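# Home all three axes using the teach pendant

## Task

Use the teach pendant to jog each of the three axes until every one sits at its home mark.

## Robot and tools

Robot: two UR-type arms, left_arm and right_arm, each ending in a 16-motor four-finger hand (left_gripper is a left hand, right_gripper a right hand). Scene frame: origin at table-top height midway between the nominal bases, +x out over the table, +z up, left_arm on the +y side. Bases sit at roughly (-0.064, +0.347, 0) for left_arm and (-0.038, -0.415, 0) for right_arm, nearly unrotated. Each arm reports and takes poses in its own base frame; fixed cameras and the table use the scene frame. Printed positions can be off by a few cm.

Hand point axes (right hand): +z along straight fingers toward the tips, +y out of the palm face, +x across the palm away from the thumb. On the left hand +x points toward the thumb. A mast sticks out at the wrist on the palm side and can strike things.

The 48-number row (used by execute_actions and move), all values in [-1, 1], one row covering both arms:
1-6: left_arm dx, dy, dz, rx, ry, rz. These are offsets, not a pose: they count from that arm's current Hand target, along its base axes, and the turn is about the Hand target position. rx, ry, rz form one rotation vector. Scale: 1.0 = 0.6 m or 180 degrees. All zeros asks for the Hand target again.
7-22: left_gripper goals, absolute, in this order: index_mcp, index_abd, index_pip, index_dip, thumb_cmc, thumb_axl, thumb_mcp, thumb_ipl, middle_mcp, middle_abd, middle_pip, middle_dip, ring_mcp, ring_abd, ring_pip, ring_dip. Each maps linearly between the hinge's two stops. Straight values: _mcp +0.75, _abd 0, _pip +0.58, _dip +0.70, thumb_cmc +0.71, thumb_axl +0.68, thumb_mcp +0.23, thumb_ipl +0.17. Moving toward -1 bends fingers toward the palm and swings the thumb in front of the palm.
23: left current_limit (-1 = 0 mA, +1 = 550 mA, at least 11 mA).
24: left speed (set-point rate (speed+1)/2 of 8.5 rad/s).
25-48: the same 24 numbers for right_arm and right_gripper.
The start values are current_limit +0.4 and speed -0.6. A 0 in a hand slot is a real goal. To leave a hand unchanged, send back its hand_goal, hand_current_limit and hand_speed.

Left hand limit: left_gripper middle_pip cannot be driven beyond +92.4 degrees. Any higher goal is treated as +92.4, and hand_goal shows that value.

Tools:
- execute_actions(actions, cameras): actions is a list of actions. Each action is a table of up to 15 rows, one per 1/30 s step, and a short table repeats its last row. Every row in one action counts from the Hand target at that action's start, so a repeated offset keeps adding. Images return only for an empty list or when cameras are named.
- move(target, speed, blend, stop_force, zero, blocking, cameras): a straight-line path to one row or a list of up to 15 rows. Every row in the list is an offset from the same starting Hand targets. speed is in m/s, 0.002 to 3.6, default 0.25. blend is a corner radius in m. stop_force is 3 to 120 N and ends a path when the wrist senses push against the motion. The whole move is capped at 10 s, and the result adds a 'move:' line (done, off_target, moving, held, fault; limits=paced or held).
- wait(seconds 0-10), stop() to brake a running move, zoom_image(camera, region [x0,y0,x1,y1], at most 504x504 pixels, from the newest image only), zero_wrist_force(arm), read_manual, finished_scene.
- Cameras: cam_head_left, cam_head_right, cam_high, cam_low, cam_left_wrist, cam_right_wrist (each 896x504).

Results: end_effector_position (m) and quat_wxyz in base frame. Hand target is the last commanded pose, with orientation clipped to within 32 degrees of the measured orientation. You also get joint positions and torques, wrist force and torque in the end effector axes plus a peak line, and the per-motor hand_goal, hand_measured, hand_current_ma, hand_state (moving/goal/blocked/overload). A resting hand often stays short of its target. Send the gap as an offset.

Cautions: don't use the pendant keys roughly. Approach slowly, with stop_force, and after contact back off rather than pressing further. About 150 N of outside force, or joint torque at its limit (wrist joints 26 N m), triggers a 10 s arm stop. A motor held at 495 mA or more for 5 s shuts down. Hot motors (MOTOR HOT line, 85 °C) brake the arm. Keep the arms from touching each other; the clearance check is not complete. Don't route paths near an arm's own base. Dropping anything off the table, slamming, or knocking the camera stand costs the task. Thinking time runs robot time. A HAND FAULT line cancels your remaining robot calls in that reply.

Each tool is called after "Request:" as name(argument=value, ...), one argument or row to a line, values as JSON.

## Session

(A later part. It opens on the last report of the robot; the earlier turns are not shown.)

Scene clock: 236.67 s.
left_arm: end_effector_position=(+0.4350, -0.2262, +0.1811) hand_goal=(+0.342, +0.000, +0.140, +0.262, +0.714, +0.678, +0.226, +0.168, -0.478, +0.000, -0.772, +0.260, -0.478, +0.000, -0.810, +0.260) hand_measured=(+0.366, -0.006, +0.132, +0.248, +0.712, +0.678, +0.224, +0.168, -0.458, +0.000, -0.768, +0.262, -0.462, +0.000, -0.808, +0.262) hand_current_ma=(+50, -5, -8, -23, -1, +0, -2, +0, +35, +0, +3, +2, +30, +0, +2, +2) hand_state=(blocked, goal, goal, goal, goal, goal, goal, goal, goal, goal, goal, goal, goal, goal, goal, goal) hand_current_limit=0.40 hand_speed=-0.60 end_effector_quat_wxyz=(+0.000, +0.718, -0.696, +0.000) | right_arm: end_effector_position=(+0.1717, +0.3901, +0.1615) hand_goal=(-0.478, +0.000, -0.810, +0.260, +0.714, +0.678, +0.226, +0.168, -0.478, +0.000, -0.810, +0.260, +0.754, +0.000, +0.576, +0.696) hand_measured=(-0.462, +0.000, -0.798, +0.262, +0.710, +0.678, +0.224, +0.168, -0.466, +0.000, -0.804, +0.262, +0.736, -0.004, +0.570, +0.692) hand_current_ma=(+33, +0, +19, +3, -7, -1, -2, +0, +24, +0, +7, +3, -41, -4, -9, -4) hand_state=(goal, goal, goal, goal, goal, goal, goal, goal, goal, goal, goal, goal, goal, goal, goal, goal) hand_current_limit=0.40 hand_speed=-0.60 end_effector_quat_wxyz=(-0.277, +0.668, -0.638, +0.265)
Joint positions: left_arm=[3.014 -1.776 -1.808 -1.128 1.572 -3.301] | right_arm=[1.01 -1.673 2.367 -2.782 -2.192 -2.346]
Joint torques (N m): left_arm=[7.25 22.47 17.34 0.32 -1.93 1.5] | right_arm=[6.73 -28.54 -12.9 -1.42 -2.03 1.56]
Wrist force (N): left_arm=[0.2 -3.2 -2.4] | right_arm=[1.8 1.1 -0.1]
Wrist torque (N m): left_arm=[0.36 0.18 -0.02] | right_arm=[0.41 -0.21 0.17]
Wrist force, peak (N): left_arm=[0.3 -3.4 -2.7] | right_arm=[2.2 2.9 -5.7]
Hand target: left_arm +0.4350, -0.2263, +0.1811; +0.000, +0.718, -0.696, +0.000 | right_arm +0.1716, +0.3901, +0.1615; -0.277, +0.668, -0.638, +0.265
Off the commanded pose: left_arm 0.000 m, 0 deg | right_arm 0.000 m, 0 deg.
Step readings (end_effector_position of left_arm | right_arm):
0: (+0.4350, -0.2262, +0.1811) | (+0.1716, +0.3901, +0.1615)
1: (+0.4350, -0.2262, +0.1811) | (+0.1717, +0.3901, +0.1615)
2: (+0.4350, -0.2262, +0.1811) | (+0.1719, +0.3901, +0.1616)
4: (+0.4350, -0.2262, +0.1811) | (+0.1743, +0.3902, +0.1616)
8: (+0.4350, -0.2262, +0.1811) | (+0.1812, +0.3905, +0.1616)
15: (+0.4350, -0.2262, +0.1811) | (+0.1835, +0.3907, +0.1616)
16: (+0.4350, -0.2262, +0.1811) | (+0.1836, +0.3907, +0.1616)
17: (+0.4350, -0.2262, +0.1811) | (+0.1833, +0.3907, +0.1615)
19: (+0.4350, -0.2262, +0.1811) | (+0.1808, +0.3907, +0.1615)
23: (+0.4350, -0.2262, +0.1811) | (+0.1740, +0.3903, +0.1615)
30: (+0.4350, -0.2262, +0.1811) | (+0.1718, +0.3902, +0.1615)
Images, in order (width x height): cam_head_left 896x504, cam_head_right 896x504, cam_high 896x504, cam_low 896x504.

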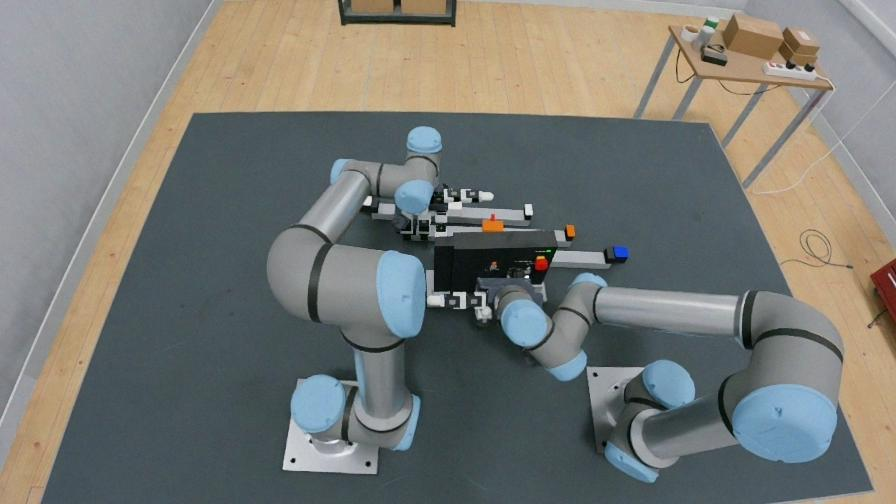

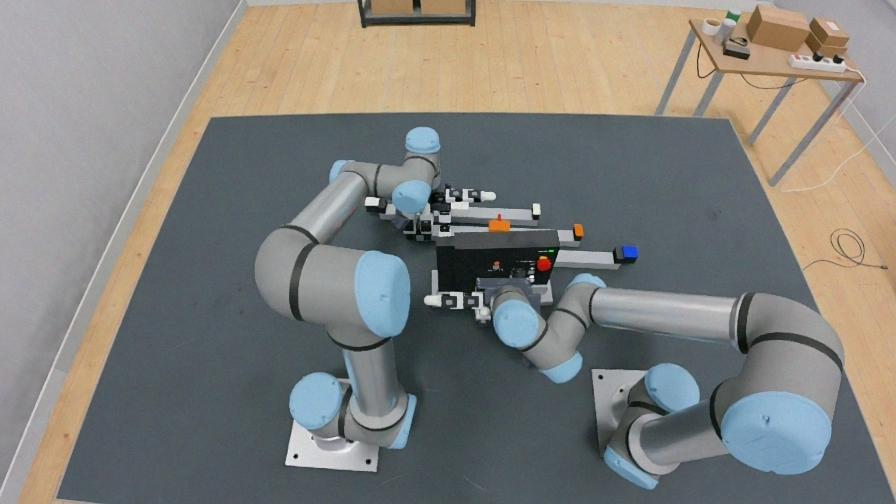

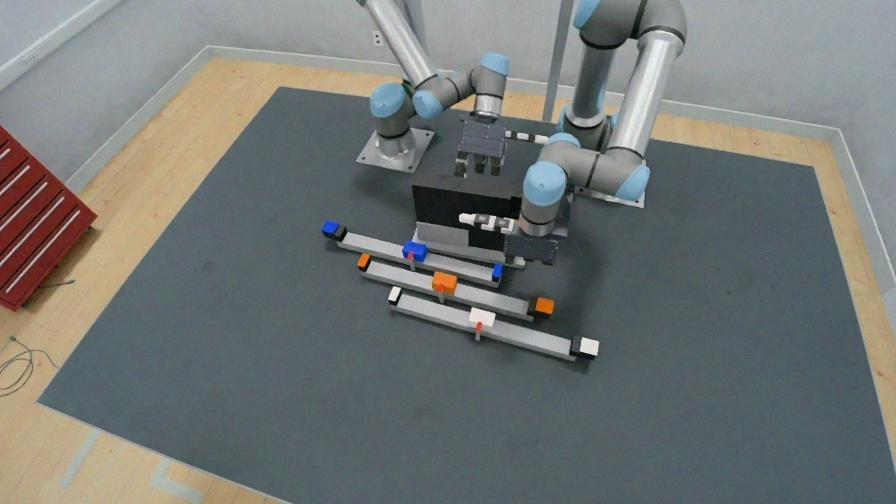

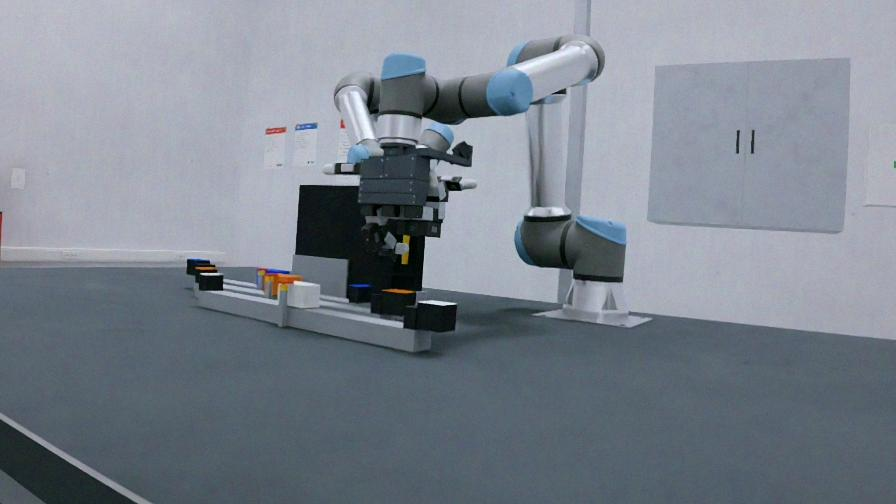

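Request:
wait(
  seconds=0.1,
  cameras=["cam_left_wrist"],
)

Request:
zoom_image(
  camera="cam_left_wrist",
  region=[356, 280, 386, 304],
)

Request:
zoom_image(
  camera="cam_left_wrist",
  region=[240, 286, 274, 312],
)

Scene clock: 239.77 s.
left_arm: end_effector_position=(+0.4350, -0.2262, +0.1811) hand_goal=(+0.342, +0.000, +0.140, +0.262, +0.714, +0.678, +0.226, +0.168, -0.478, +0.000, -0.772, +0.260, -0.478, +0.000, -0.810, +0.260) hand_measured=(+0.366, -0.006, +0.132, +0.248, +0.712, +0.678, +0.224, +0.168, -0.458, +0.000, -0.768, +0.262, -0.462, +0.000, -0.808, +0.262) hand_current_ma=(+50, -5, -8, -23, -1, +0, -2, +0, +35, +0, +3, +2, +30, +0, +2, +2) hand_state=(blocked, goal, goal, goal, goal, goal, goal, goal, goal, goal, goal, goal, goal, goal, goal, goal) hand_current_limit=0.40 hand_speed=-0.60 end_effector_quat_wxyz=(+0.000, +0.718, -0.696, +0.000) | right_arm: end_effector_position=(+0.1716, +0.3901, +0.1615) hand_goal=(-0.478, +0.000, -0.810, +0.260, +0.714, +0.678, +0.226, +0.168, -0.478, +0.000, -0.810, +0.260, +0.754, +0.000, +0.576, +0.696) hand_measured=(-0.462, +0.000, -0.798, +0.262, +0.710, +0.678, +0.224, +0.168, -0.466, +0.000, -0.804, +0.262, +0.736, -0.004, +0.570, +0.692) hand_current_ma=(+33, +0, +19, +3, -7, -1, -2, +0, +24, +0, +7, +3, -41, -4, -9, -4) hand_state=(goal, goal, goal, goal, goal, goal, goal, goal, goal, goal, goal, goal, goal, goal, goal, goal) hand_current_limit=0.40 hand_speed=-0.60 end_effector_quat_wxyz=(-0.277, +0.668, -0.638, +0.265)
Joint positions: left_arm=[3.014 -1.776 -1.808 -1.128 1.572 -3.301] | right_arm=[1.01 -1.673 2.367 -2.782 -2.192 -2.346]
Joint torques (N m): left_arm=[7.66 23.01 17.64 0.57 -1.92 1.2] | right_arm=[6.44 -28.34 -12 -1.22 -1.96 1.51]
Wrist force (N): left_arm=[0.1 -3.3 -2.4] | right_arm=[2.0 0.9 -0.1]
Wrist torque (N m): left_arm=[0.34 0.19 -0.03] | right_arm=[0.39 -0.23 0.17]
Wrist force, peak (N): left_arm=[0.1 -3.3 -2.8] | right_arm=[2.0 1.2 -0.1]
Hand target: left_arm +0.4350, -0.2263, +0.1811; +0.000, +0.718, -0.696, +0.000 | right_arm +0.1716, +0.3901, +0.1615; -0.277, +0.668, -0.638, +0.265
Off the commanded pose: left_arm 0.000 m, 0 deg | right_arm 0.000 m, 0 deg.
wait: 0.10 s; at rest from the start
Images, in order (width x height): cam_left_wrist 896x504.

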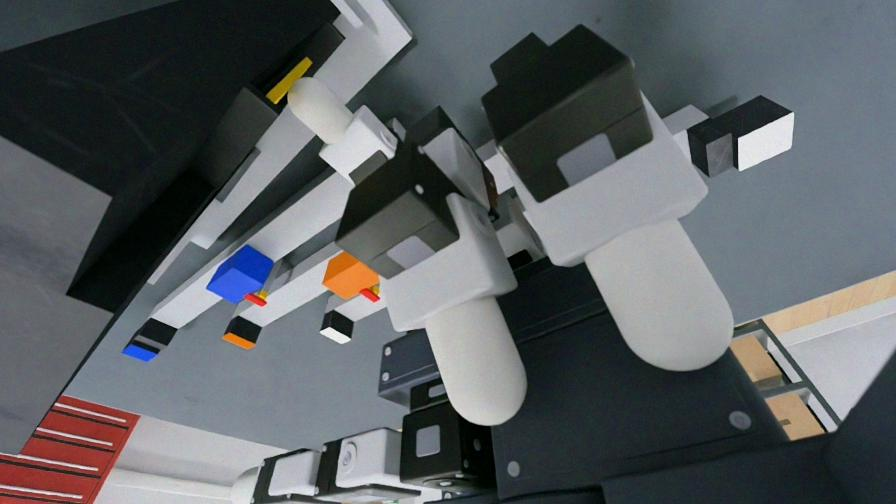

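Scaled by 16.800 from the camera's 896x504 image, which has a finer 1280x720 frame.

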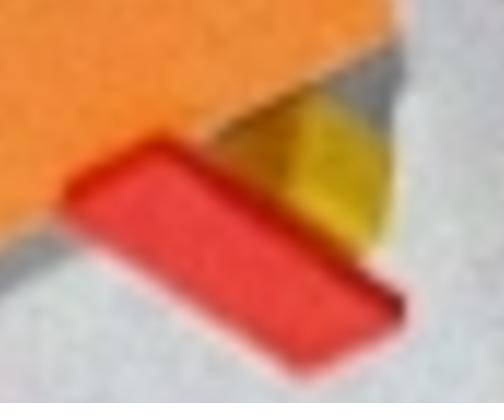

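Scaled by 14.824 from the camera's 896x504 image, which has a finer 1280x720 frame.

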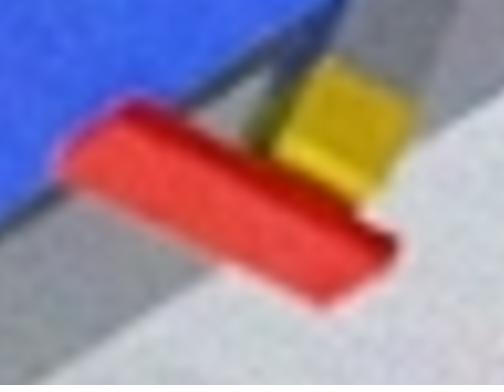

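Request:
execute_actions(
  actions=[
    [[0,0,0,0,0,0,0.342,0,0.139,0.261,0.714,0.678,0.226,0.168,-0.479,0,-0.772,0.26,-0.479,0,-0.81,0.26,0.4,-0.6,0.003,0.0001,0,0,0,0,-0.479,0,-0.81,0.26,0.714,0.678,0.226,0.168,-0.479,0,-0.81,0.26,0.754,0,0.576,0.696,0.4,-0.6],[0,0,0,0,0,0,0.342,0,0.139,0.261,0.714,0.678,0.226,0.168,-0.479,0,-0.772,0.26,-0.479,0,-0.81,0.26,0.4,-0.6,0.008,0.0003,0,0,0,0,-0.479,0,-0.81,0.26,0.714,0.678,0.226,0.168,-0.479,0,-0.81,0.26,0.754,0,0.576,0.696,0.4,-0.6],[0,0,0,0,0,0,0.342,0,0.139,0.261,0.714,0.678,0.226,0.168,-0.479,0,-0.772,0.26,-0.479,0,-0.81,0.26,0.4,-0.6,0.013,0.0005,0,0,0,0,-0.479,0,-0.81,0.26,0.714,0.678,0.226,0.168,-0.479,0,-0.81,0.26,0.754,0,0.576,0.696,0.4,-0.6],[0,0,0,0,0,0,0.342,0,0.139,0.261,0.714,0.678,0.226,0.168,-0.479,0,-0.772,0.26,-0.479,0,-0.81,0.26,0.4,-0.6,0.017,0.0007,0,0,0,0,-0.479,0,-0.81,0.26,0.714,0.678,0.226,0.168,-0.479,0,-0.81,0.26,0.754,0,0.576,0.696,0.4,-0.6],[0,0,0,0,0,0,0.342,0,0.139,0.261,0.714,0.678,0.226,0.168,-0.479,0,-0.772,0.26,-0.479,0,-0.81,0.26,0.4,-0.6,0.0193,0.0008,0,0,0,0,-0.479,0,-0.81,0.26,0.714,0.678,0.226,0.168,-0.479,0,-0.81,0.26,0.754,0,0.576,0.696,0.4,-0.6],[0,0,0,0,0,0,0.342,0,0.139,0.261,0.714,0.678,0.226,0.168,-0.479,0,-0.772,0.26,-0.479,0,-0.81,0.26,0.4,-0.6,0.02,0.0009,0,0,0,0,-0.479,0,-0.81,0.26,0.714,0.678,0.226,0.168,-0.479,0,-0.81,0.26,0.754,0,0.576,0.696,0.4,-0.6],[0,0,0,0,0,0,0.342,0,0.139,0.261,0.714,0.678,0.226,0.168,-0.479,0,-0.772,0.26,-0.479,0,-0.81,0.26,0.4,-0.6,0.02,0.0009,0,0,0,0,-0.479,0,-0.81,0.26,0.714,0.678,0.226,0.168,-0.479,0,-0.81,0.26,0.754,0,0.576,0.696,0.4,-0.6],[0,0,0,0,0,0,0.342,0,0.139,0.261,0.714,0.678,0.226,0.168,-0.479,0,-0.772,0.26,-0.479,0,-0.81,0.26,0.4,-0.6,0.02,0.0009,0,0,0,0,-0.479,0,-0.81,0.26,0.714,0.678,0.226,0.168,-0.479,0,-0.81,0.26,0.754,0,0.576,0.696,0.4,-0.6],[0,0,0,0,0,0,0.342,0,0.139,0.261,0.714,0.678,0.226,0.168,-0.479,0,-0.772,0.26,-0.479,0,-0.81,0.26,0.4,-0.6,0.017,0.0007,0,0,0,0,-0.479,0,-0.81,0.26,0.714,0.678,0.226,0.168,-0.479,0,-0.81,0.26,0.754,0,0.576,0.696,0.4,-0.6],[0,0,0,0,0,0,0.342,0,0.139,0.261,0.714,0.678,0.226,0.168,-0.479,0,-0.772,0.26,-0.479,0,-0.81,0.26,0.4,-0.6,0.012,0.0005,0,0,0,0,-0.479,0,-0.81,0.26,0.714,0.678,0.226,0.168,-0.479,0,-0.81,0.26,0.754,0,0.576,0.696,0.4,-0.6],[0,0,0,0,0,0,0.342,0,0.139,0.261,0.714,0.678,0.226,0.168,-0.479,0,-0.772,0.26,-0.479,0,-0.81,0.26,0.4,-0.6,0.006,0.0003,0,0,0,0,-0.479,0,-0.81,0.26,0.714,0.678,0.226,0.168,-0.479,0,-0.81,0.26,0.754,0,0.576,0.696,0.4,-0.6],[0,0,0,0,0,0,0.342,0,0.139,0.261,0.714,0.678,0.226,0.168,-0.479,0,-0.772,0.26,-0.479,0,-0.81,0.26,0.4,-0.6,0.002,0.0001,0,0,0,0,-0.479,0,-0.81,0.26,0.714,0.678,0.226,0.168,-0.479,0,-0.81,0.26,0.754,0,0.576,0.696,0.4,-0.6],[0,0,0,0,0,0,0.342,0,0.139,0.261,0.714,0.678,0.226,0.168,-0.479,0,-0.772,0.26,-0.479,0,-0.81,0.26,0.4,-0.6,0,0,0,0,0,0,-0.479,0,-0.81,0.26,0.714,0.678,0.226,0.168,-0.479,0,-0.81,0.26,0.754,0,0.576,0.696,0.4,-0.6]],
  ],
  cameras=["cam_high", "cam_low"],
)

Request:
zoom_image(
  camera="cam_high",
  region=[466, 308, 494, 336],
)

Request:
zoom_image(
  camera="cam_low",
  region=[252, 262, 332, 322],
)

Scene clock: 244.80 s.
left_arm: end_effector_position=(+0.4350, -0.2262, +0.1811) hand_goal=(+0.342, +0.000, +0.140, +0.262, +0.714, +0.678, +0.226, +0.168, -0.478, +0.000, -0.772, +0.260, -0.478, +0.000, -0.810, +0.260) hand_measured=(+0.366, -0.006, +0.132, +0.248, +0.712, +0.678, +0.224, +0.168, -0.458, +0.000, -0.768, +0.262, -0.462, +0.000, -0.808, +0.262) hand_current_ma=(+50, -5, -8, -23, -1, +0, -2, +0, +35, +0, +3, +2, +30, +0, +2, +2) hand_state=(blocked, goal, goal, goal, goal, goal, goal, goal, goal, goal, goal, goal, goal, goal, goal, goal) hand_current_limit=0.40 hand_speed=-0.60 end_effector_quat_wxyz=(+0.000, +0.718, -0.696, +0.000) | right_arm: end_effector_position=(+0.1718, +0.3901, +0.1615) hand_goal=(-0.478, +0.000, -0.810, +0.260, +0.714, +0.678, +0.226, +0.168, -0.478, +0.000, -0.810, +0.260, +0.754, +0.000, +0.576, +0.696) hand_measured=(-0.462, +0.000, -0.798, +0.262, +0.710, +0.678, +0.224, +0.168, -0.466, +0.000, -0.804, +0.262, +0.736, -0.004, +0.570, +0.692) hand_current_ma=(+33, +0, +19, +3, -7, -1, -2, +0, +24, +0, +7, +3, -41, -4, -9, -4) hand_state=(goal, goal, goal, goal, goal, goal, goal, goal, goal, goal, goal, goal, goal, goal, goal, goal) hand_current_limit=0.40 hand_speed=-0.60 end_effector_quat_wxyz=(-0.277, +0.668, -0.638, +0.265)
Joint positions: left_arm=[3.014 -1.776 -1.808 -1.128 1.572 -3.301] | right_arm=[1.01 -1.673 2.367 -2.783 -2.191 -2.346]
Joint torques (N m): left_arm=[7.87 22.18 17.87 0.64 -1.99 1.33] | right_arm=[6.47 -28.54 -13.77 -1.18 -1.89 1.45]
Wrist force (N): left_arm=[0.2 -3.3 -2.4] | right_arm=[1.8 1.1 -0.2]
Wrist torque (N m): left_arm=[0.34 0.19 -0.03] | right_arm=[0.43 -0.21 0.17]
Wrist force, peak (N): left_arm=[0.4 -3.4 -2.7] | right_arm=[2.2 2.8 -5.8]
Hand target: left_arm +0.4350, -0.2263, +0.1811; +0.000, +0.718, -0.696, +0.000 | right_arm +0.1716, +0.3901, +0.1615; -0.277, +0.668, -0.638, +0.265
Off the commanded pose: left_arm 0.000 m, 0 deg | right_arm 0.000 m, 0 deg.
Step readings (end_effector_position of left_arm | right_arm):
0: (+0.4350, -0.2262, +0.1811) | (+0.1716, +0.3901, +0.1615)
1: (+0.4350, -0.2262, +0.1811) | (+0.1717, +0.3901, +0.1615)
2: (+0.4350, -0.2262, +0.1811) | (+0.1720, +0.3901, +0.1616)
4: (+0.4350, -0.2262, +0.1811) | (+0.1745, +0.3902, +0.1616)
8: (+0.4350, -0.2262, +0.1811) | (+0.1813, +0.3905, +0.1616)
15: (+0.4350, -0.2262, +0.1811) | (+0.1748, +0.3903, +0.1615)
Images, in order (width x height): cam_high 896x504, cam_low 896x504.

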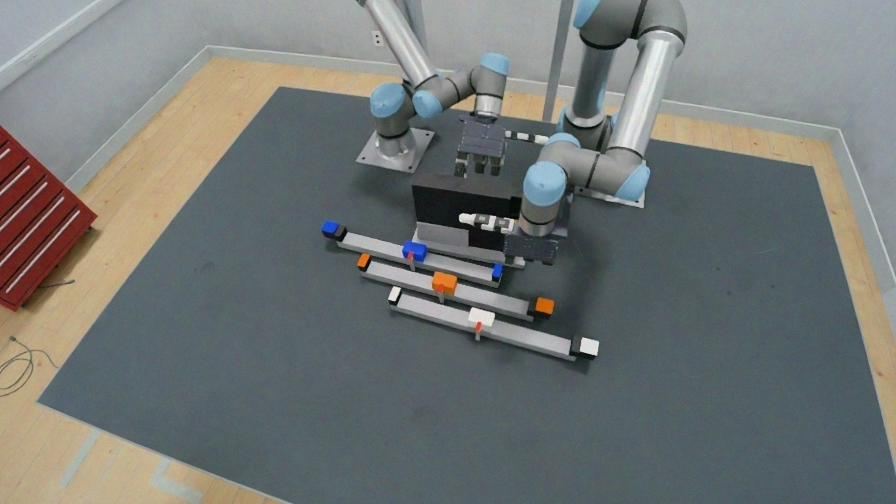

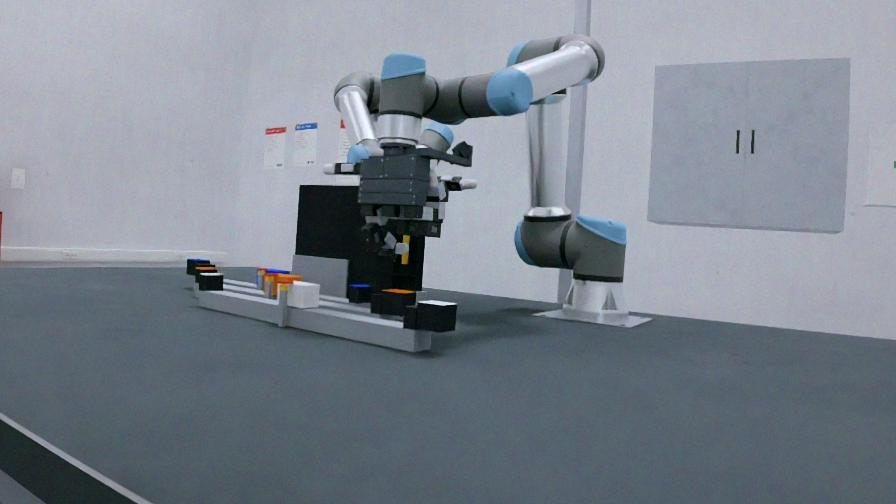

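Scaled by 18.000 from the camera's 896x504 image, which has a finer 1280x720 frame.

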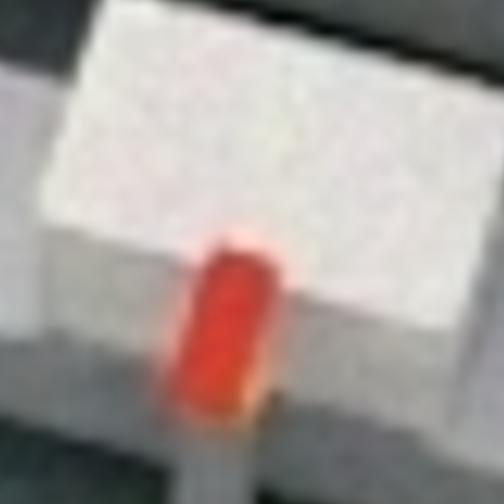

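Scaled by 6.300 from the camera's 896x504 image, which has a finer 1280x720 frame.

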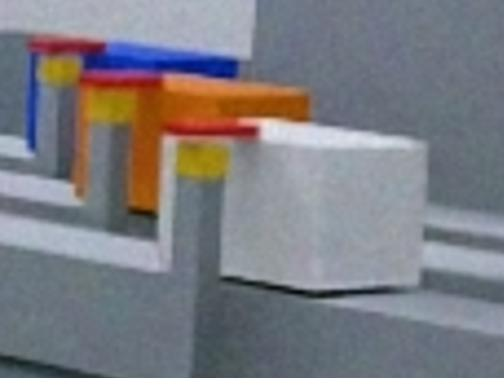

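Request:
move(
  target=[
    [0,0,0,0,0,0,0.342,0,0.139,0.261,0.714,0.678,0.226,0.168,-0.479,0,-0.772,0.26,-0.479,0,-0.81,0.26,0.4,-0.6,-0.02,-0.0007,0,0,0,0,-0.479,0,-0.81,0.26,0.714,0.678,0.226,0.168,-0.479,0,-0.81,0.26,0.754,0,0.576,0.696,0.4,-0.6],
    [0,0,0,0,0,0,0.342,0,0.139,0.261,0.714,0.678,0.226,0.168,-0.479,0,-0.772,0.26,-0.479,0,-0.81,0.26,0.4,-0.6,-0.024,-0.0048,-0.07,0,0,0,-0.479,0,-0.81,0.26,0.714,0.678,0.226,0.168,-0.479,0,-0.81,0.26,0.754,0,0.576,0.696,0.4,-0.6],
  ],
  speed=0.05,
  blend=[0.004, 0],
  cameras=[],
)

Request:
move(
  target=[
    [0,0,0,0,0,0,0.342,0,0.139,0.261,0.714,0.678,0.226,0.168,-0.479,0,-0.772,0.26,-0.479,0,-0.81,0.26,0.4,-0.6,0.0567,0,0,0,0,0,-0.479,0,-0.81,0.26,0.714,0.678,0.226,0.168,-0.479,0,-0.81,0.26,0.754,0,0.576,0.696,0.4,-0.6],
  ],
  speed=0.015,
  stop_force=5,
  cameras=["cam_head_left"],
)

Request:
zoom_image(
  camera="cam_head_left",
  region=[480, 240, 580, 300],
)

Scene clock: 247.77 s.
left_arm: end_effector_position=(+0.4350, -0.2262, +0.1811) hand_goal=(+0.342, +0.000, +0.140, +0.262, +0.714, +0.678, +0.226, +0.168, -0.478, +0.000, -0.772, +0.260, -0.478, +0.000, -0.810, +0.260) hand_measured=(+0.366, -0.006, +0.132, +0.248, +0.712, +0.678, +0.224, +0.168, -0.458, +0.000, -0.768, +0.262, -0.462, +0.000, -0.808, +0.262) hand_current_ma=(+50, -5, -8, -23, -1, +0, -2, +0, +35, +0, +3, +2, +30, +0, +2, +2) hand_state=(blocked, goal, goal, goal, goal, goal, goal, goal, goal, goal, goal, goal, goal, goal, goal, goal) hand_current_limit=0.40 hand_speed=-0.60 end_effector_quat_wxyz=(+0.000, +0.718, -0.696, +0.000) | right_arm: end_effector_position=(+0.1573, +0.3873, +0.1196) hand_goal=(-0.478, +0.000, -0.810, +0.260, +0.714, +0.678, +0.226, +0.168, -0.478, +0.000, -0.810, +0.260, +0.754, +0.000, +0.576, +0.696) hand_measured=(-0.462, +0.000, -0.798, +0.262, +0.710, +0.678, +0.224, +0.168, -0.466, +0.000, -0.804, +0.262, +0.736, -0.004, +0.570, +0.692) hand_current_ma=(+33, +0, +19, +3, -7, -1, -2, +0, +24, +0, +7, +3, -40, -3, -9, -4) hand_state=(goal, goal, goal, goal, goal, goal, goal, goal, goal, goal, goal, goal, goal, goal, goal, goal) hand_current_limit=0.40 hand_speed=-0.60 end_effector_quat_wxyz=(-0.277, +0.668, -0.638, +0.265)
Joint positions: left_arm=[3.014 -1.776 -1.808 -1.128 1.572 -3.301] | right_arm=[1.042 -1.592 2.436 -2.912 -2.207 -2.312]
Joint torques (N m): left_arm=[7.78 22.43 17.47 0.62 -2.15 1.29] | right_arm=[6.82 -3.89 -10.55 -4.37 -1.94 -1.06]
Wrist force (N): left_arm=[0.0 -3.3 -2.4] | right_arm=[1.6 1.5 -0.6]
Wrist torque (N m): left_arm=[0.34 0.21 -0.04] | right_arm=[0.52 -0.21 0.13]
Wrist force, peak (N): left_arm=[0.2 -3.5 -2.5] | right_arm=[1.8 1.5 -0.6]
Hand target: left_arm +0.4350, -0.2263, +0.1811; +0.000, +0.718, -0.696, +0.000 | right_arm +0.1572, +0.3873, +0.1195; -0.277, +0.668, -0.638, +0.265
Off the commanded pose: left_arm 0.000 m, 0 deg | right_arm 0.000 m, 0 deg.
move: done
No camera images: "cameras" was empty.

Scene clock: 250.43 s.
left_arm: end_effector_position=(+0.4350, -0.2262, +0.1811) hand_goal=(+0.342, +0.000, +0.140, +0.262, +0.714, +0.678, +0.226, +0.168, -0.478, +0.000, -0.772, +0.260, -0.478, +0.000, -0.810, +0.260) hand_measured=(+0.366, -0.006, +0.132, +0.248, +0.712, +0.678, +0.224, +0.168, -0.458, +0.000, -0.768, +0.262, -0.462, +0.000, -0.808, +0.262) hand_current_ma=(+50, -5, -8, -23, -1, +0, -2, +0, +35, +0, +3, +2, +30, +0, +2, +2) hand_state=(blocked, goal, goal, goal, goal, goal, goal, goal, goal, goal, goal, goal, goal, goal, goal, goal) hand_current_limit=0.40 hand_speed=-0.60 end_effector_quat_wxyz=(+0.000, +0.718, -0.696, +0.000) | right_arm: end_effector_position=(+0.1814, +0.3873, +0.1196) hand_goal=(-0.478, +0.000, -0.810, +0.260, +0.714, +0.678, +0.226, +0.168, -0.478, +0.000, -0.810, +0.260, +0.754, +0.000, +0.576, +0.696) hand_measured=(-0.462, +0.000, -0.798, +0.262, +0.710, +0.678, +0.224, +0.168, -0.466, +0.000, -0.804, +0.262, +0.704, -0.002, +0.552, +0.688) hand_current_ma=(+33, +0, +19, +3, -7, -1, -2, +0, +24, +0, +7, +3, -148, -3, -51, -14) hand_state=(goal, goal, goal, goal, goal, goal, goal, goal, goal, goal, goal, goal, blocked, goal, blocked, goal) hand_current_limit=0.40 hand_speed=-0.60 end_effector_quat_wxyz=(-0.277, +0.668, -0.638, +0.265)
Joint positions: left_arm=[3.014 -1.776 -1.808 -1.128 1.572 -3.301] | right_arm=[0.982 -1.568 2.424 -2.963 -2.178 -2.376]
Joint torques (N m): left_arm=[7.25 23.3 17.81 0.54 -1.99 1.45] | right_arm=[5.64 -30.74 -11.16 -1.38 -2.27 1.41]
Wrist force (N): left_arm=[0.2 -3.2 -2.4] | right_arm=[2.6 2.7 -1.8]
Wrist torque (N m): left_arm=[0.35 0.19 -0.03] | right_arm=[0.44 -0.22 0.37]
Wrist force, peak (N): left_arm=[0.1 -3.6 -2.5] | right_arm=[2.4 3.2 -5.9]
Hand target: left_arm +0.4350, -0.2263, +0.1811; +0.000, +0.718, -0.696, +0.000 | right_arm +0.1814, +0.3873, +0.1196; -0.277, +0.668, -0.638, +0.265 (not the last commanded pose)
Off the commanded pose: left_arm 0.000 m, 0 deg | right_arm 0.010 m, 0 deg.
move: contact (right_arm)
Images, in order (width x height): cam_head_left 896x504.

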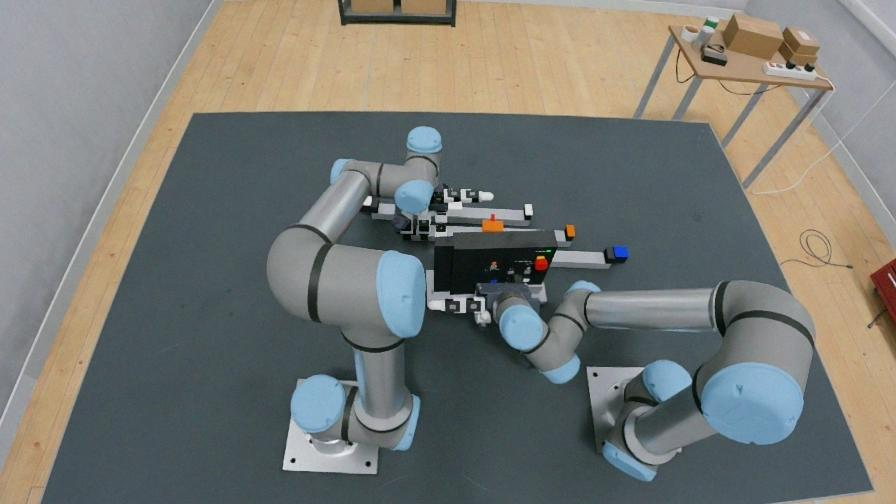

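Scaled by 5.040 from the camera's 896x504 image, which has a finer 1280x720 frame.

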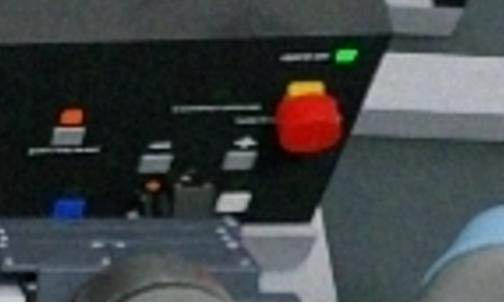

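Request:
move(
  target=[
    [0,0,0,0,0,0,0.342,0,0.139,0.261,0.714,0.678,0.226,0.168,-0.479,0,-0.772,0.26,-0.479,0,-0.81,0.26,0.4,-0.6,-0.03,0,0,0,0,0,-0.479,0,-0.81,0.26,0.714,0.678,0.226,0.168,-0.479,0,-0.81,0.26,0.754,0,0.576,0.696,0.4,-0.6],
    [0,0,0,0,0,0,0.342,0,0.139,0.261,0.714,0.678,0.226,0.168,-0.479,0,-0.772,0.26,-0.479,0,-0.81,0.26,0.4,-0.6,-0.0163,0.0047,0.0698,0,0,0,-0.479,0,-0.81,0.26,0.714,0.678,0.226,0.168,-0.479,0,-0.81,0.26,0.754,0,0.576,0.696,0.4,-0.6],
  ],
  speed=0.05,
  cameras=[],
)

Request:
execute_actions(
  actions=[
    [[0,0,0,0,0,0,0.342,0,0.139,0.261,0.714,0.678,0.226,0.168,-0.479,0,-0.772,0.26,-0.479,0,-0.81,0.26,0.4,-0.6,0.003,0.0001,0,0,0,0,-0.479,0,-0.81,0.26,0.714,0.678,0.226,0.168,-0.479,0,-0.81,0.26,0.754,0,0.576,0.696,0.4,-0.6],[0,0,0,0,0,0,0.342,0,0.139,0.261,0.714,0.678,0.226,0.168,-0.479,0,-0.772,0.26,-0.479,0,-0.81,0.26,0.4,-0.6,0.008,0.0003,0,0,0,0,-0.479,0,-0.81,0.26,0.714,0.678,0.226,0.168,-0.479,0,-0.81,0.26,0.754,0,0.576,0.696,0.4,-0.6],[0,0,0,0,0,0,0.342,0,0.139,0.261,0.714,0.678,0.226,0.168,-0.479,0,-0.772,0.26,-0.479,0,-0.81,0.26,0.4,-0.6,0.013,0.0005,0,0,0,0,-0.479,0,-0.81,0.26,0.714,0.678,0.226,0.168,-0.479,0,-0.81,0.26,0.754,0,0.576,0.696,0.4,-0.6],[0,0,0,0,0,0,0.342,0,0.139,0.261,0.714,0.678,0.226,0.168,-0.479,0,-0.772,0.26,-0.479,0,-0.81,0.26,0.4,-0.6,0.017,0.0007,0,0,0,0,-0.479,0,-0.81,0.26,0.714,0.678,0.226,0.168,-0.479,0,-0.81,0.26,0.754,0,0.576,0.696,0.4,-0.6],[0,0,0,0,0,0,0.342,0,0.139,0.261,0.714,0.678,0.226,0.168,-0.479,0,-0.772,0.26,-0.479,0,-0.81,0.26,0.4,-0.6,0.0193,0.0008,0,0,0,0,-0.479,0,-0.81,0.26,0.714,0.678,0.226,0.168,-0.479,0,-0.81,0.26,0.754,0,0.576,0.696,0.4,-0.6],[0,0,0,0,0,0,0.342,0,0.139,0.261,0.714,0.678,0.226,0.168,-0.479,0,-0.772,0.26,-0.479,0,-0.81,0.26,0.4,-0.6,0.02,0.0009,0,0,0,0,-0.479,0,-0.81,0.26,0.714,0.678,0.226,0.168,-0.479,0,-0.81,0.26,0.754,0,0.576,0.696,0.4,-0.6],[0,0,0,0,0,0,0.342,0,0.139,0.261,0.714,0.678,0.226,0.168,-0.479,0,-0.772,0.26,-0.479,0,-0.81,0.26,0.4,-0.6,0.02,0.0009,0,0,0,0,-0.479,0,-0.81,0.26,0.714,0.678,0.226,0.168,-0.479,0,-0.81,0.26,0.754,0,0.576,0.696,0.4,-0.6],[0,0,0,0,0,0,0.342,0,0.139,0.261,0.714,0.678,0.226,0.168,-0.479,0,-0.772,0.26,-0.479,0,-0.81,0.26,0.4,-0.6,0.02,0.0009,0,0,0,0,-0.479,0,-0.81,0.26,0.714,0.678,0.226,0.168,-0.479,0,-0.81,0.26,0.754,0,0.576,0.696,0.4,-0.6],[0,0,0,0,0,0,0.342,0,0.139,0.261,0.714,0.678,0.226,0.168,-0.479,0,-0.772,0.26,-0.479,0,-0.81,0.26,0.4,-0.6,0.017,0.0007,0,0,0,0,-0.479,0,-0.81,0.26,0.714,0.678,0.226,0.168,-0.479,0,-0.81,0.26,0.754,0,0.576,0.696,0.4,-0.6],[0,0,0,0,0,0,0.342,0,0.139,0.261,0.714,0.678,0.226,0.168,-0.479,0,-0.772,0.26,-0.479,0,-0.81,0.26,0.4,-0.6,0.012,0.0005,0,0,0,0,-0.479,0,-0.81,0.26,0.714,0.678,0.226,0.168,-0.479,0,-0.81,0.26,0.754,0,0.576,0.696,0.4,-0.6],[0,0,0,0,0,0,0.342,0,0.139,0.261,0.714,0.678,0.226,0.168,-0.479,0,-0.772,0.26,-0.479,0,-0.81,0.26,0.4,-0.6,0.006,0.0003,0,0,0,0,-0.479,0,-0.81,0.26,0.714,0.678,0.226,0.168,-0.479,0,-0.81,0.26,0.754,0,0.576,0.696,0.4,-0.6],[0,0,0,0,0,0,0.342,0,0.139,0.261,0.714,0.678,0.226,0.168,-0.479,0,-0.772,0.26,-0.479,0,-0.81,0.26,0.4,-0.6,0.002,0.0001,0,0,0,0,-0.479,0,-0.81,0.26,0.714,0.678,0.226,0.168,-0.479,0,-0.81,0.26,0.754,0,0.576,0.696,0.4,-0.6],[0,0,0,0,0,0,0.342,0,0.139,0.261,0.714,0.678,0.226,0.168,-0.479,0,-0.772,0.26,-0.479,0,-0.81,0.26,0.4,-0.6,0,0,0,0,0,0,-0.479,0,-0.81,0.26,0.714,0.678,0.226,0.168,-0.479,0,-0.81,0.26,0.754,0,0.576,0.696,0.4,-0.6]],
  ],
  cameras=["cam_high", "cam_low", "cam_left_wrist"],
)

Request:
zoom_image(
  camera="cam_high",
  region=[428, 268, 456, 296],
)

Request:
zoom_image(
  camera="cam_low",
  region=[252, 262, 332, 322],
)

Request:
zoom_image(
  camera="cam_left_wrist",
  region=[356, 280, 386, 304],
)

Scene clock: 254.80 s.
left_arm: end_effector_position=(+0.4350, -0.2262, +0.1811) hand_goal=(+0.342, +0.000, +0.140, +0.262, +0.714, +0.678, +0.226, +0.168, -0.478, +0.000, -0.772, +0.260, -0.478, +0.000, -0.810, +0.260) hand_measured=(+0.366, -0.006, +0.132, +0.248, +0.712, +0.678, +0.224, +0.168, -0.458, +0.000, -0.768, +0.262, -0.462, +0.000, -0.808, +0.262) hand_current_ma=(+50, -5, -8, -23, -1, +0, -2, +0, +35, +0, +3, +2, +30, +0, +2, +2) hand_state=(blocked, goal, goal, goal, goal, goal, goal, goal, goal, goal, goal, goal, goal, goal, goal, goal) hand_current_limit=0.40 hand_speed=-0.60 end_effector_quat_wxyz=(+0.000, +0.718, -0.696, +0.000) | right_arm: end_effector_position=(+0.1716, +0.3901, +0.1614) hand_goal=(-0.478, +0.000, -0.810, +0.260, +0.714, +0.678, +0.226, +0.168, -0.478, +0.000, -0.810, +0.260, +0.754, +0.000, +0.576, +0.696) hand_measured=(-0.462, +0.000, -0.798, +0.262, +0.710, +0.678, +0.224, +0.168, -0.466, +0.000, -0.804, +0.262, +0.736, -0.002, +0.570, +0.692) hand_current_ma=(+33, +0, +19, +3, -7, -1, -2, +0, +24, +0, +7, +3, -40, -3, -9, -4) hand_state=(goal, goal, goal, goal, goal, goal, goal, goal, goal, goal, goal, goal, goal, goal, goal, goal) hand_current_limit=0.40 hand_speed=-0.60 end_effector_quat_wxyz=(-0.277, +0.668, -0.638, +0.265)
Joint positions: left_arm=[3.014 -1.776 -1.808 -1.128 1.572 -3.301] | right_arm=[1.01 -1.673 2.367 -2.782 -2.192 -2.346]
Joint torques (N m): left_arm=[7.22 22.5 17.55 0.67 -2.25 1.39] | right_arm=[-6.93 -28.78 -25.65 -1.3 0.66 -1.28]
Wrist force (N): left_arm=[0.3 -3.3 -2.2] | right_arm=[1.7 1.1 -0.2]
Wrist torque (N m): left_arm=[0.32 0.18 -0.01] | right_arm=[0.42 -0.20 0.25]
Wrist force, peak (N): left_arm=[0.2 -3.6 -2.6] | right_arm=[2.6 3.0 -2.1]
Hand target: left_arm +0.4350, -0.2263, +0.1811; +0.000, +0.718, -0.696, +0.000 | right_arm +0.1716, +0.3901, +0.1614; -0.277, +0.668, -0.638, +0.265
Off the commanded pose: left_arm 0.000 m, 0 deg | right_arm 0.000 m, 0 deg.
move: done
No camera images: "cameras" was empty.

Scene clock: 255.63 s.
left_arm: end_effector_position=(+0.4350, -0.2262, +0.1811) hand_goal=(+0.342, +0.000, +0.140, +0.262, +0.714, +0.678, +0.226, +0.168, -0.478, +0.000, -0.772, +0.260, -0.478, +0.000, -0.810, +0.260) hand_measured=(+0.366, -0.006, +0.132, +0.248, +0.712, +0.678, +0.224, +0.168, -0.458, +0.000, -0.768, +0.262, -0.462, +0.000, -0.808, +0.262) hand_current_ma=(+50, -5, -8, -23, -1, +0, -2, +0, +35, +0, +3, +2, +30, +0, +2, +2) hand_state=(blocked, goal, goal, goal, goal, goal, goal, goal, goal, goal, goal, goal, goal, goal, goal, goal) hand_current_limit=0.40 hand_speed=-0.60 end_effector_quat_wxyz=(+0.000, +0.718, -0.696, +0.000) | right_arm: end_effector_position=(+0.1717, +0.3901, +0.1614) hand_goal=(-0.478, +0.000, -0.810, +0.260, +0.714, +0.678, +0.226, +0.168, -0.478, +0.000, -0.810, +0.260, +0.754, +0.000, +0.576, +0.696) hand_measured=(-0.462, +0.000, -0.798, +0.262, +0.710, +0.678, +0.224, +0.168, -0.466, +0.000, -0.804, +0.262, +0.736, -0.004, +0.570, +0.692) hand_current_ma=(+33, +0, +19, +3, -7, -1, -2, +0, +24, +0, +7, +3, -41, -4, -9, -4) hand_state=(goal, goal, goal, goal, goal, goal, goal, goal, goal, goal, goal, goal, goal, goal, goal, goal) hand_current_limit=0.40 hand_speed=-0.60 end_effector_quat_wxyz=(-0.277, +0.668, -0.638, +0.265)
Joint positions: left_arm=[3.014 -1.776 -1.808 -1.128 1.572 -3.301] | right_arm=[1.01 -1.673 2.367 -2.783 -2.191 -2.346]
Joint torques (N m): left_arm=[7.74 22.98 17.1 0.63 -2.11 1.29] | right_arm=[5.62 -28.51 -12.88 -1.32 -2.02 1.51]
Wrist force (N): left_arm=[0.3 -3.2 -2.4] | right_arm=[2.0 0.9 -0.1]
Wrist torque (N m): left_arm=[0.35 0.18 -0.02] | right_arm=[0.39 -0.24 0.17]
Wrist force, peak (N): left_arm=[0.2 -3.4 -2.6] | right_arm=[2.3 2.7 -5.8]
Hand target: left_arm +0.4350, -0.2263, +0.1811; +0.000, +0.718, -0.696, +0.000 | right_arm +0.1716, +0.3901, +0.1614; -0.277, +0.668, -0.638, +0.265
Off the commanded pose: left_arm 0.000 m, 0 deg | right_arm 0.000 m, 0 deg.
Step readings (end_effector_position of left_arm | right_arm):
0: (+0.4350, -0.2262, +0.1811) | (+0.1716, +0.3901, +0.1614)
1: (+0.4350, -0.2262, +0.1811) | (+0.1716, +0.3901, +0.1614)
2: (+0.4350, -0.2262, +0.1811) | (+0.1720, +0.3901, +0.1615)
4: (+0.4350, -0.2262, +0.1811) | (+0.1745, +0.3902, +0.1616)
8: (+0.4350, -0.2262, +0.1811) | (+0.1813, +0.3904, +0.1616)
15: (+0.4350, -0.2262, +0.1811) | (+0.1749, +0.3902, +0.1614)
Images, in order (width x height): cam_high 896x504, cam_low 896x504, cam_left_wrist 896x504.

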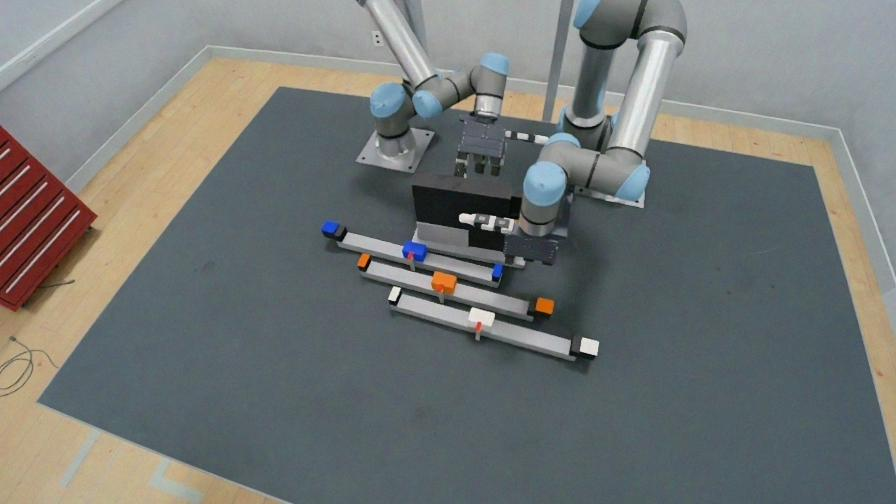

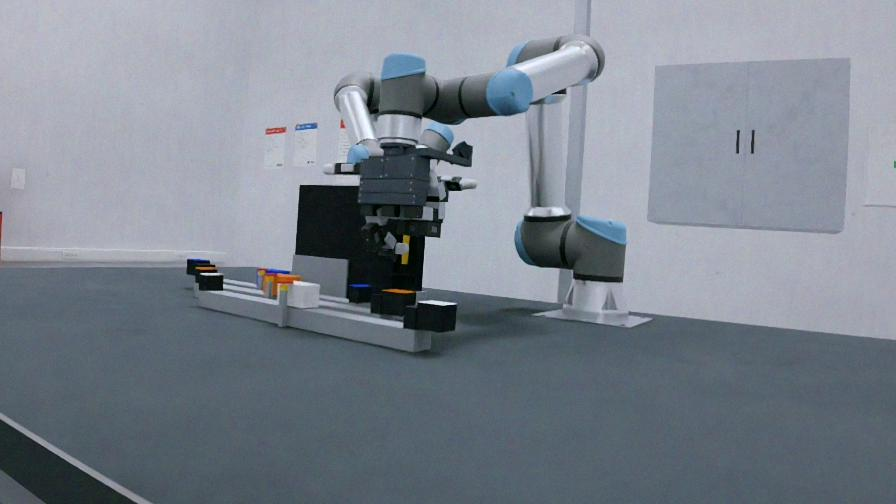

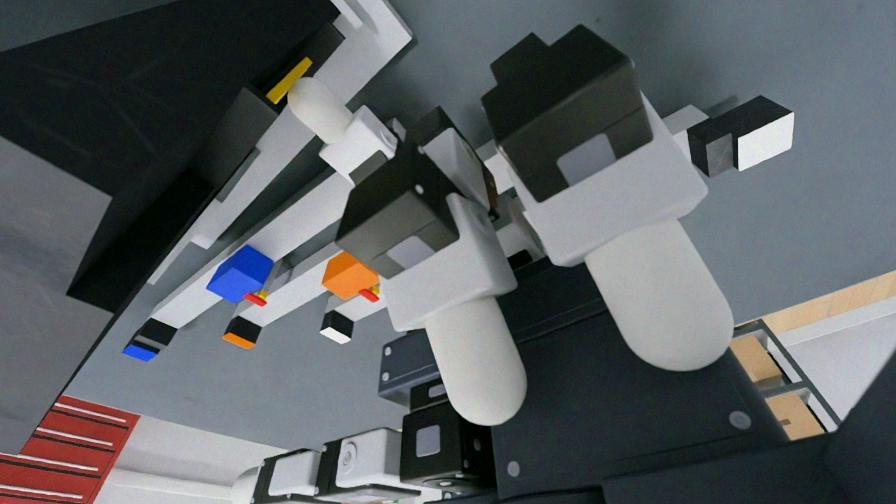

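Scaled by 18.000 from the camera's 896x504 image, which has a finer 1280x720 frame.

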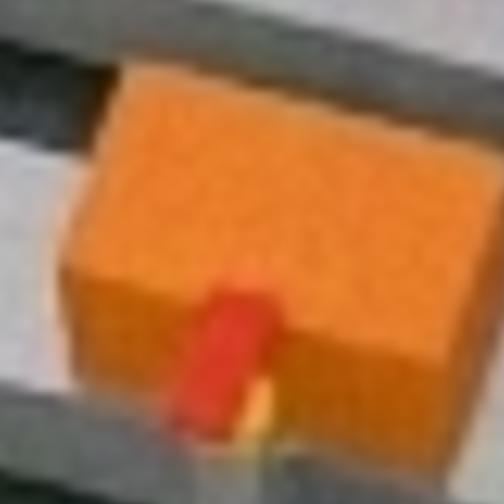

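Scaled by 6.300 from the camera's 896x504 image, which has a finer 1280x720 frame.

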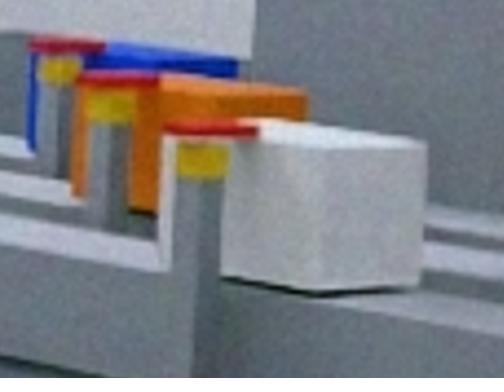

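Scaled by 16.800 from the camera's 896x504 image, which has a finer 1280x720 frame.

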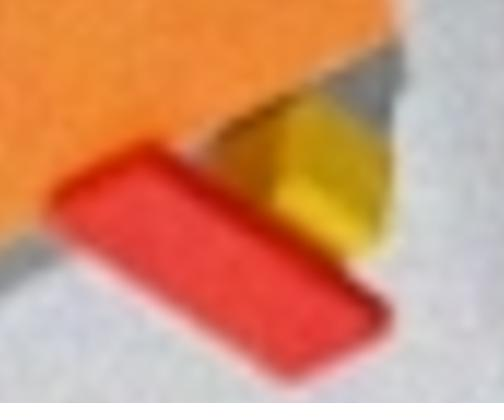

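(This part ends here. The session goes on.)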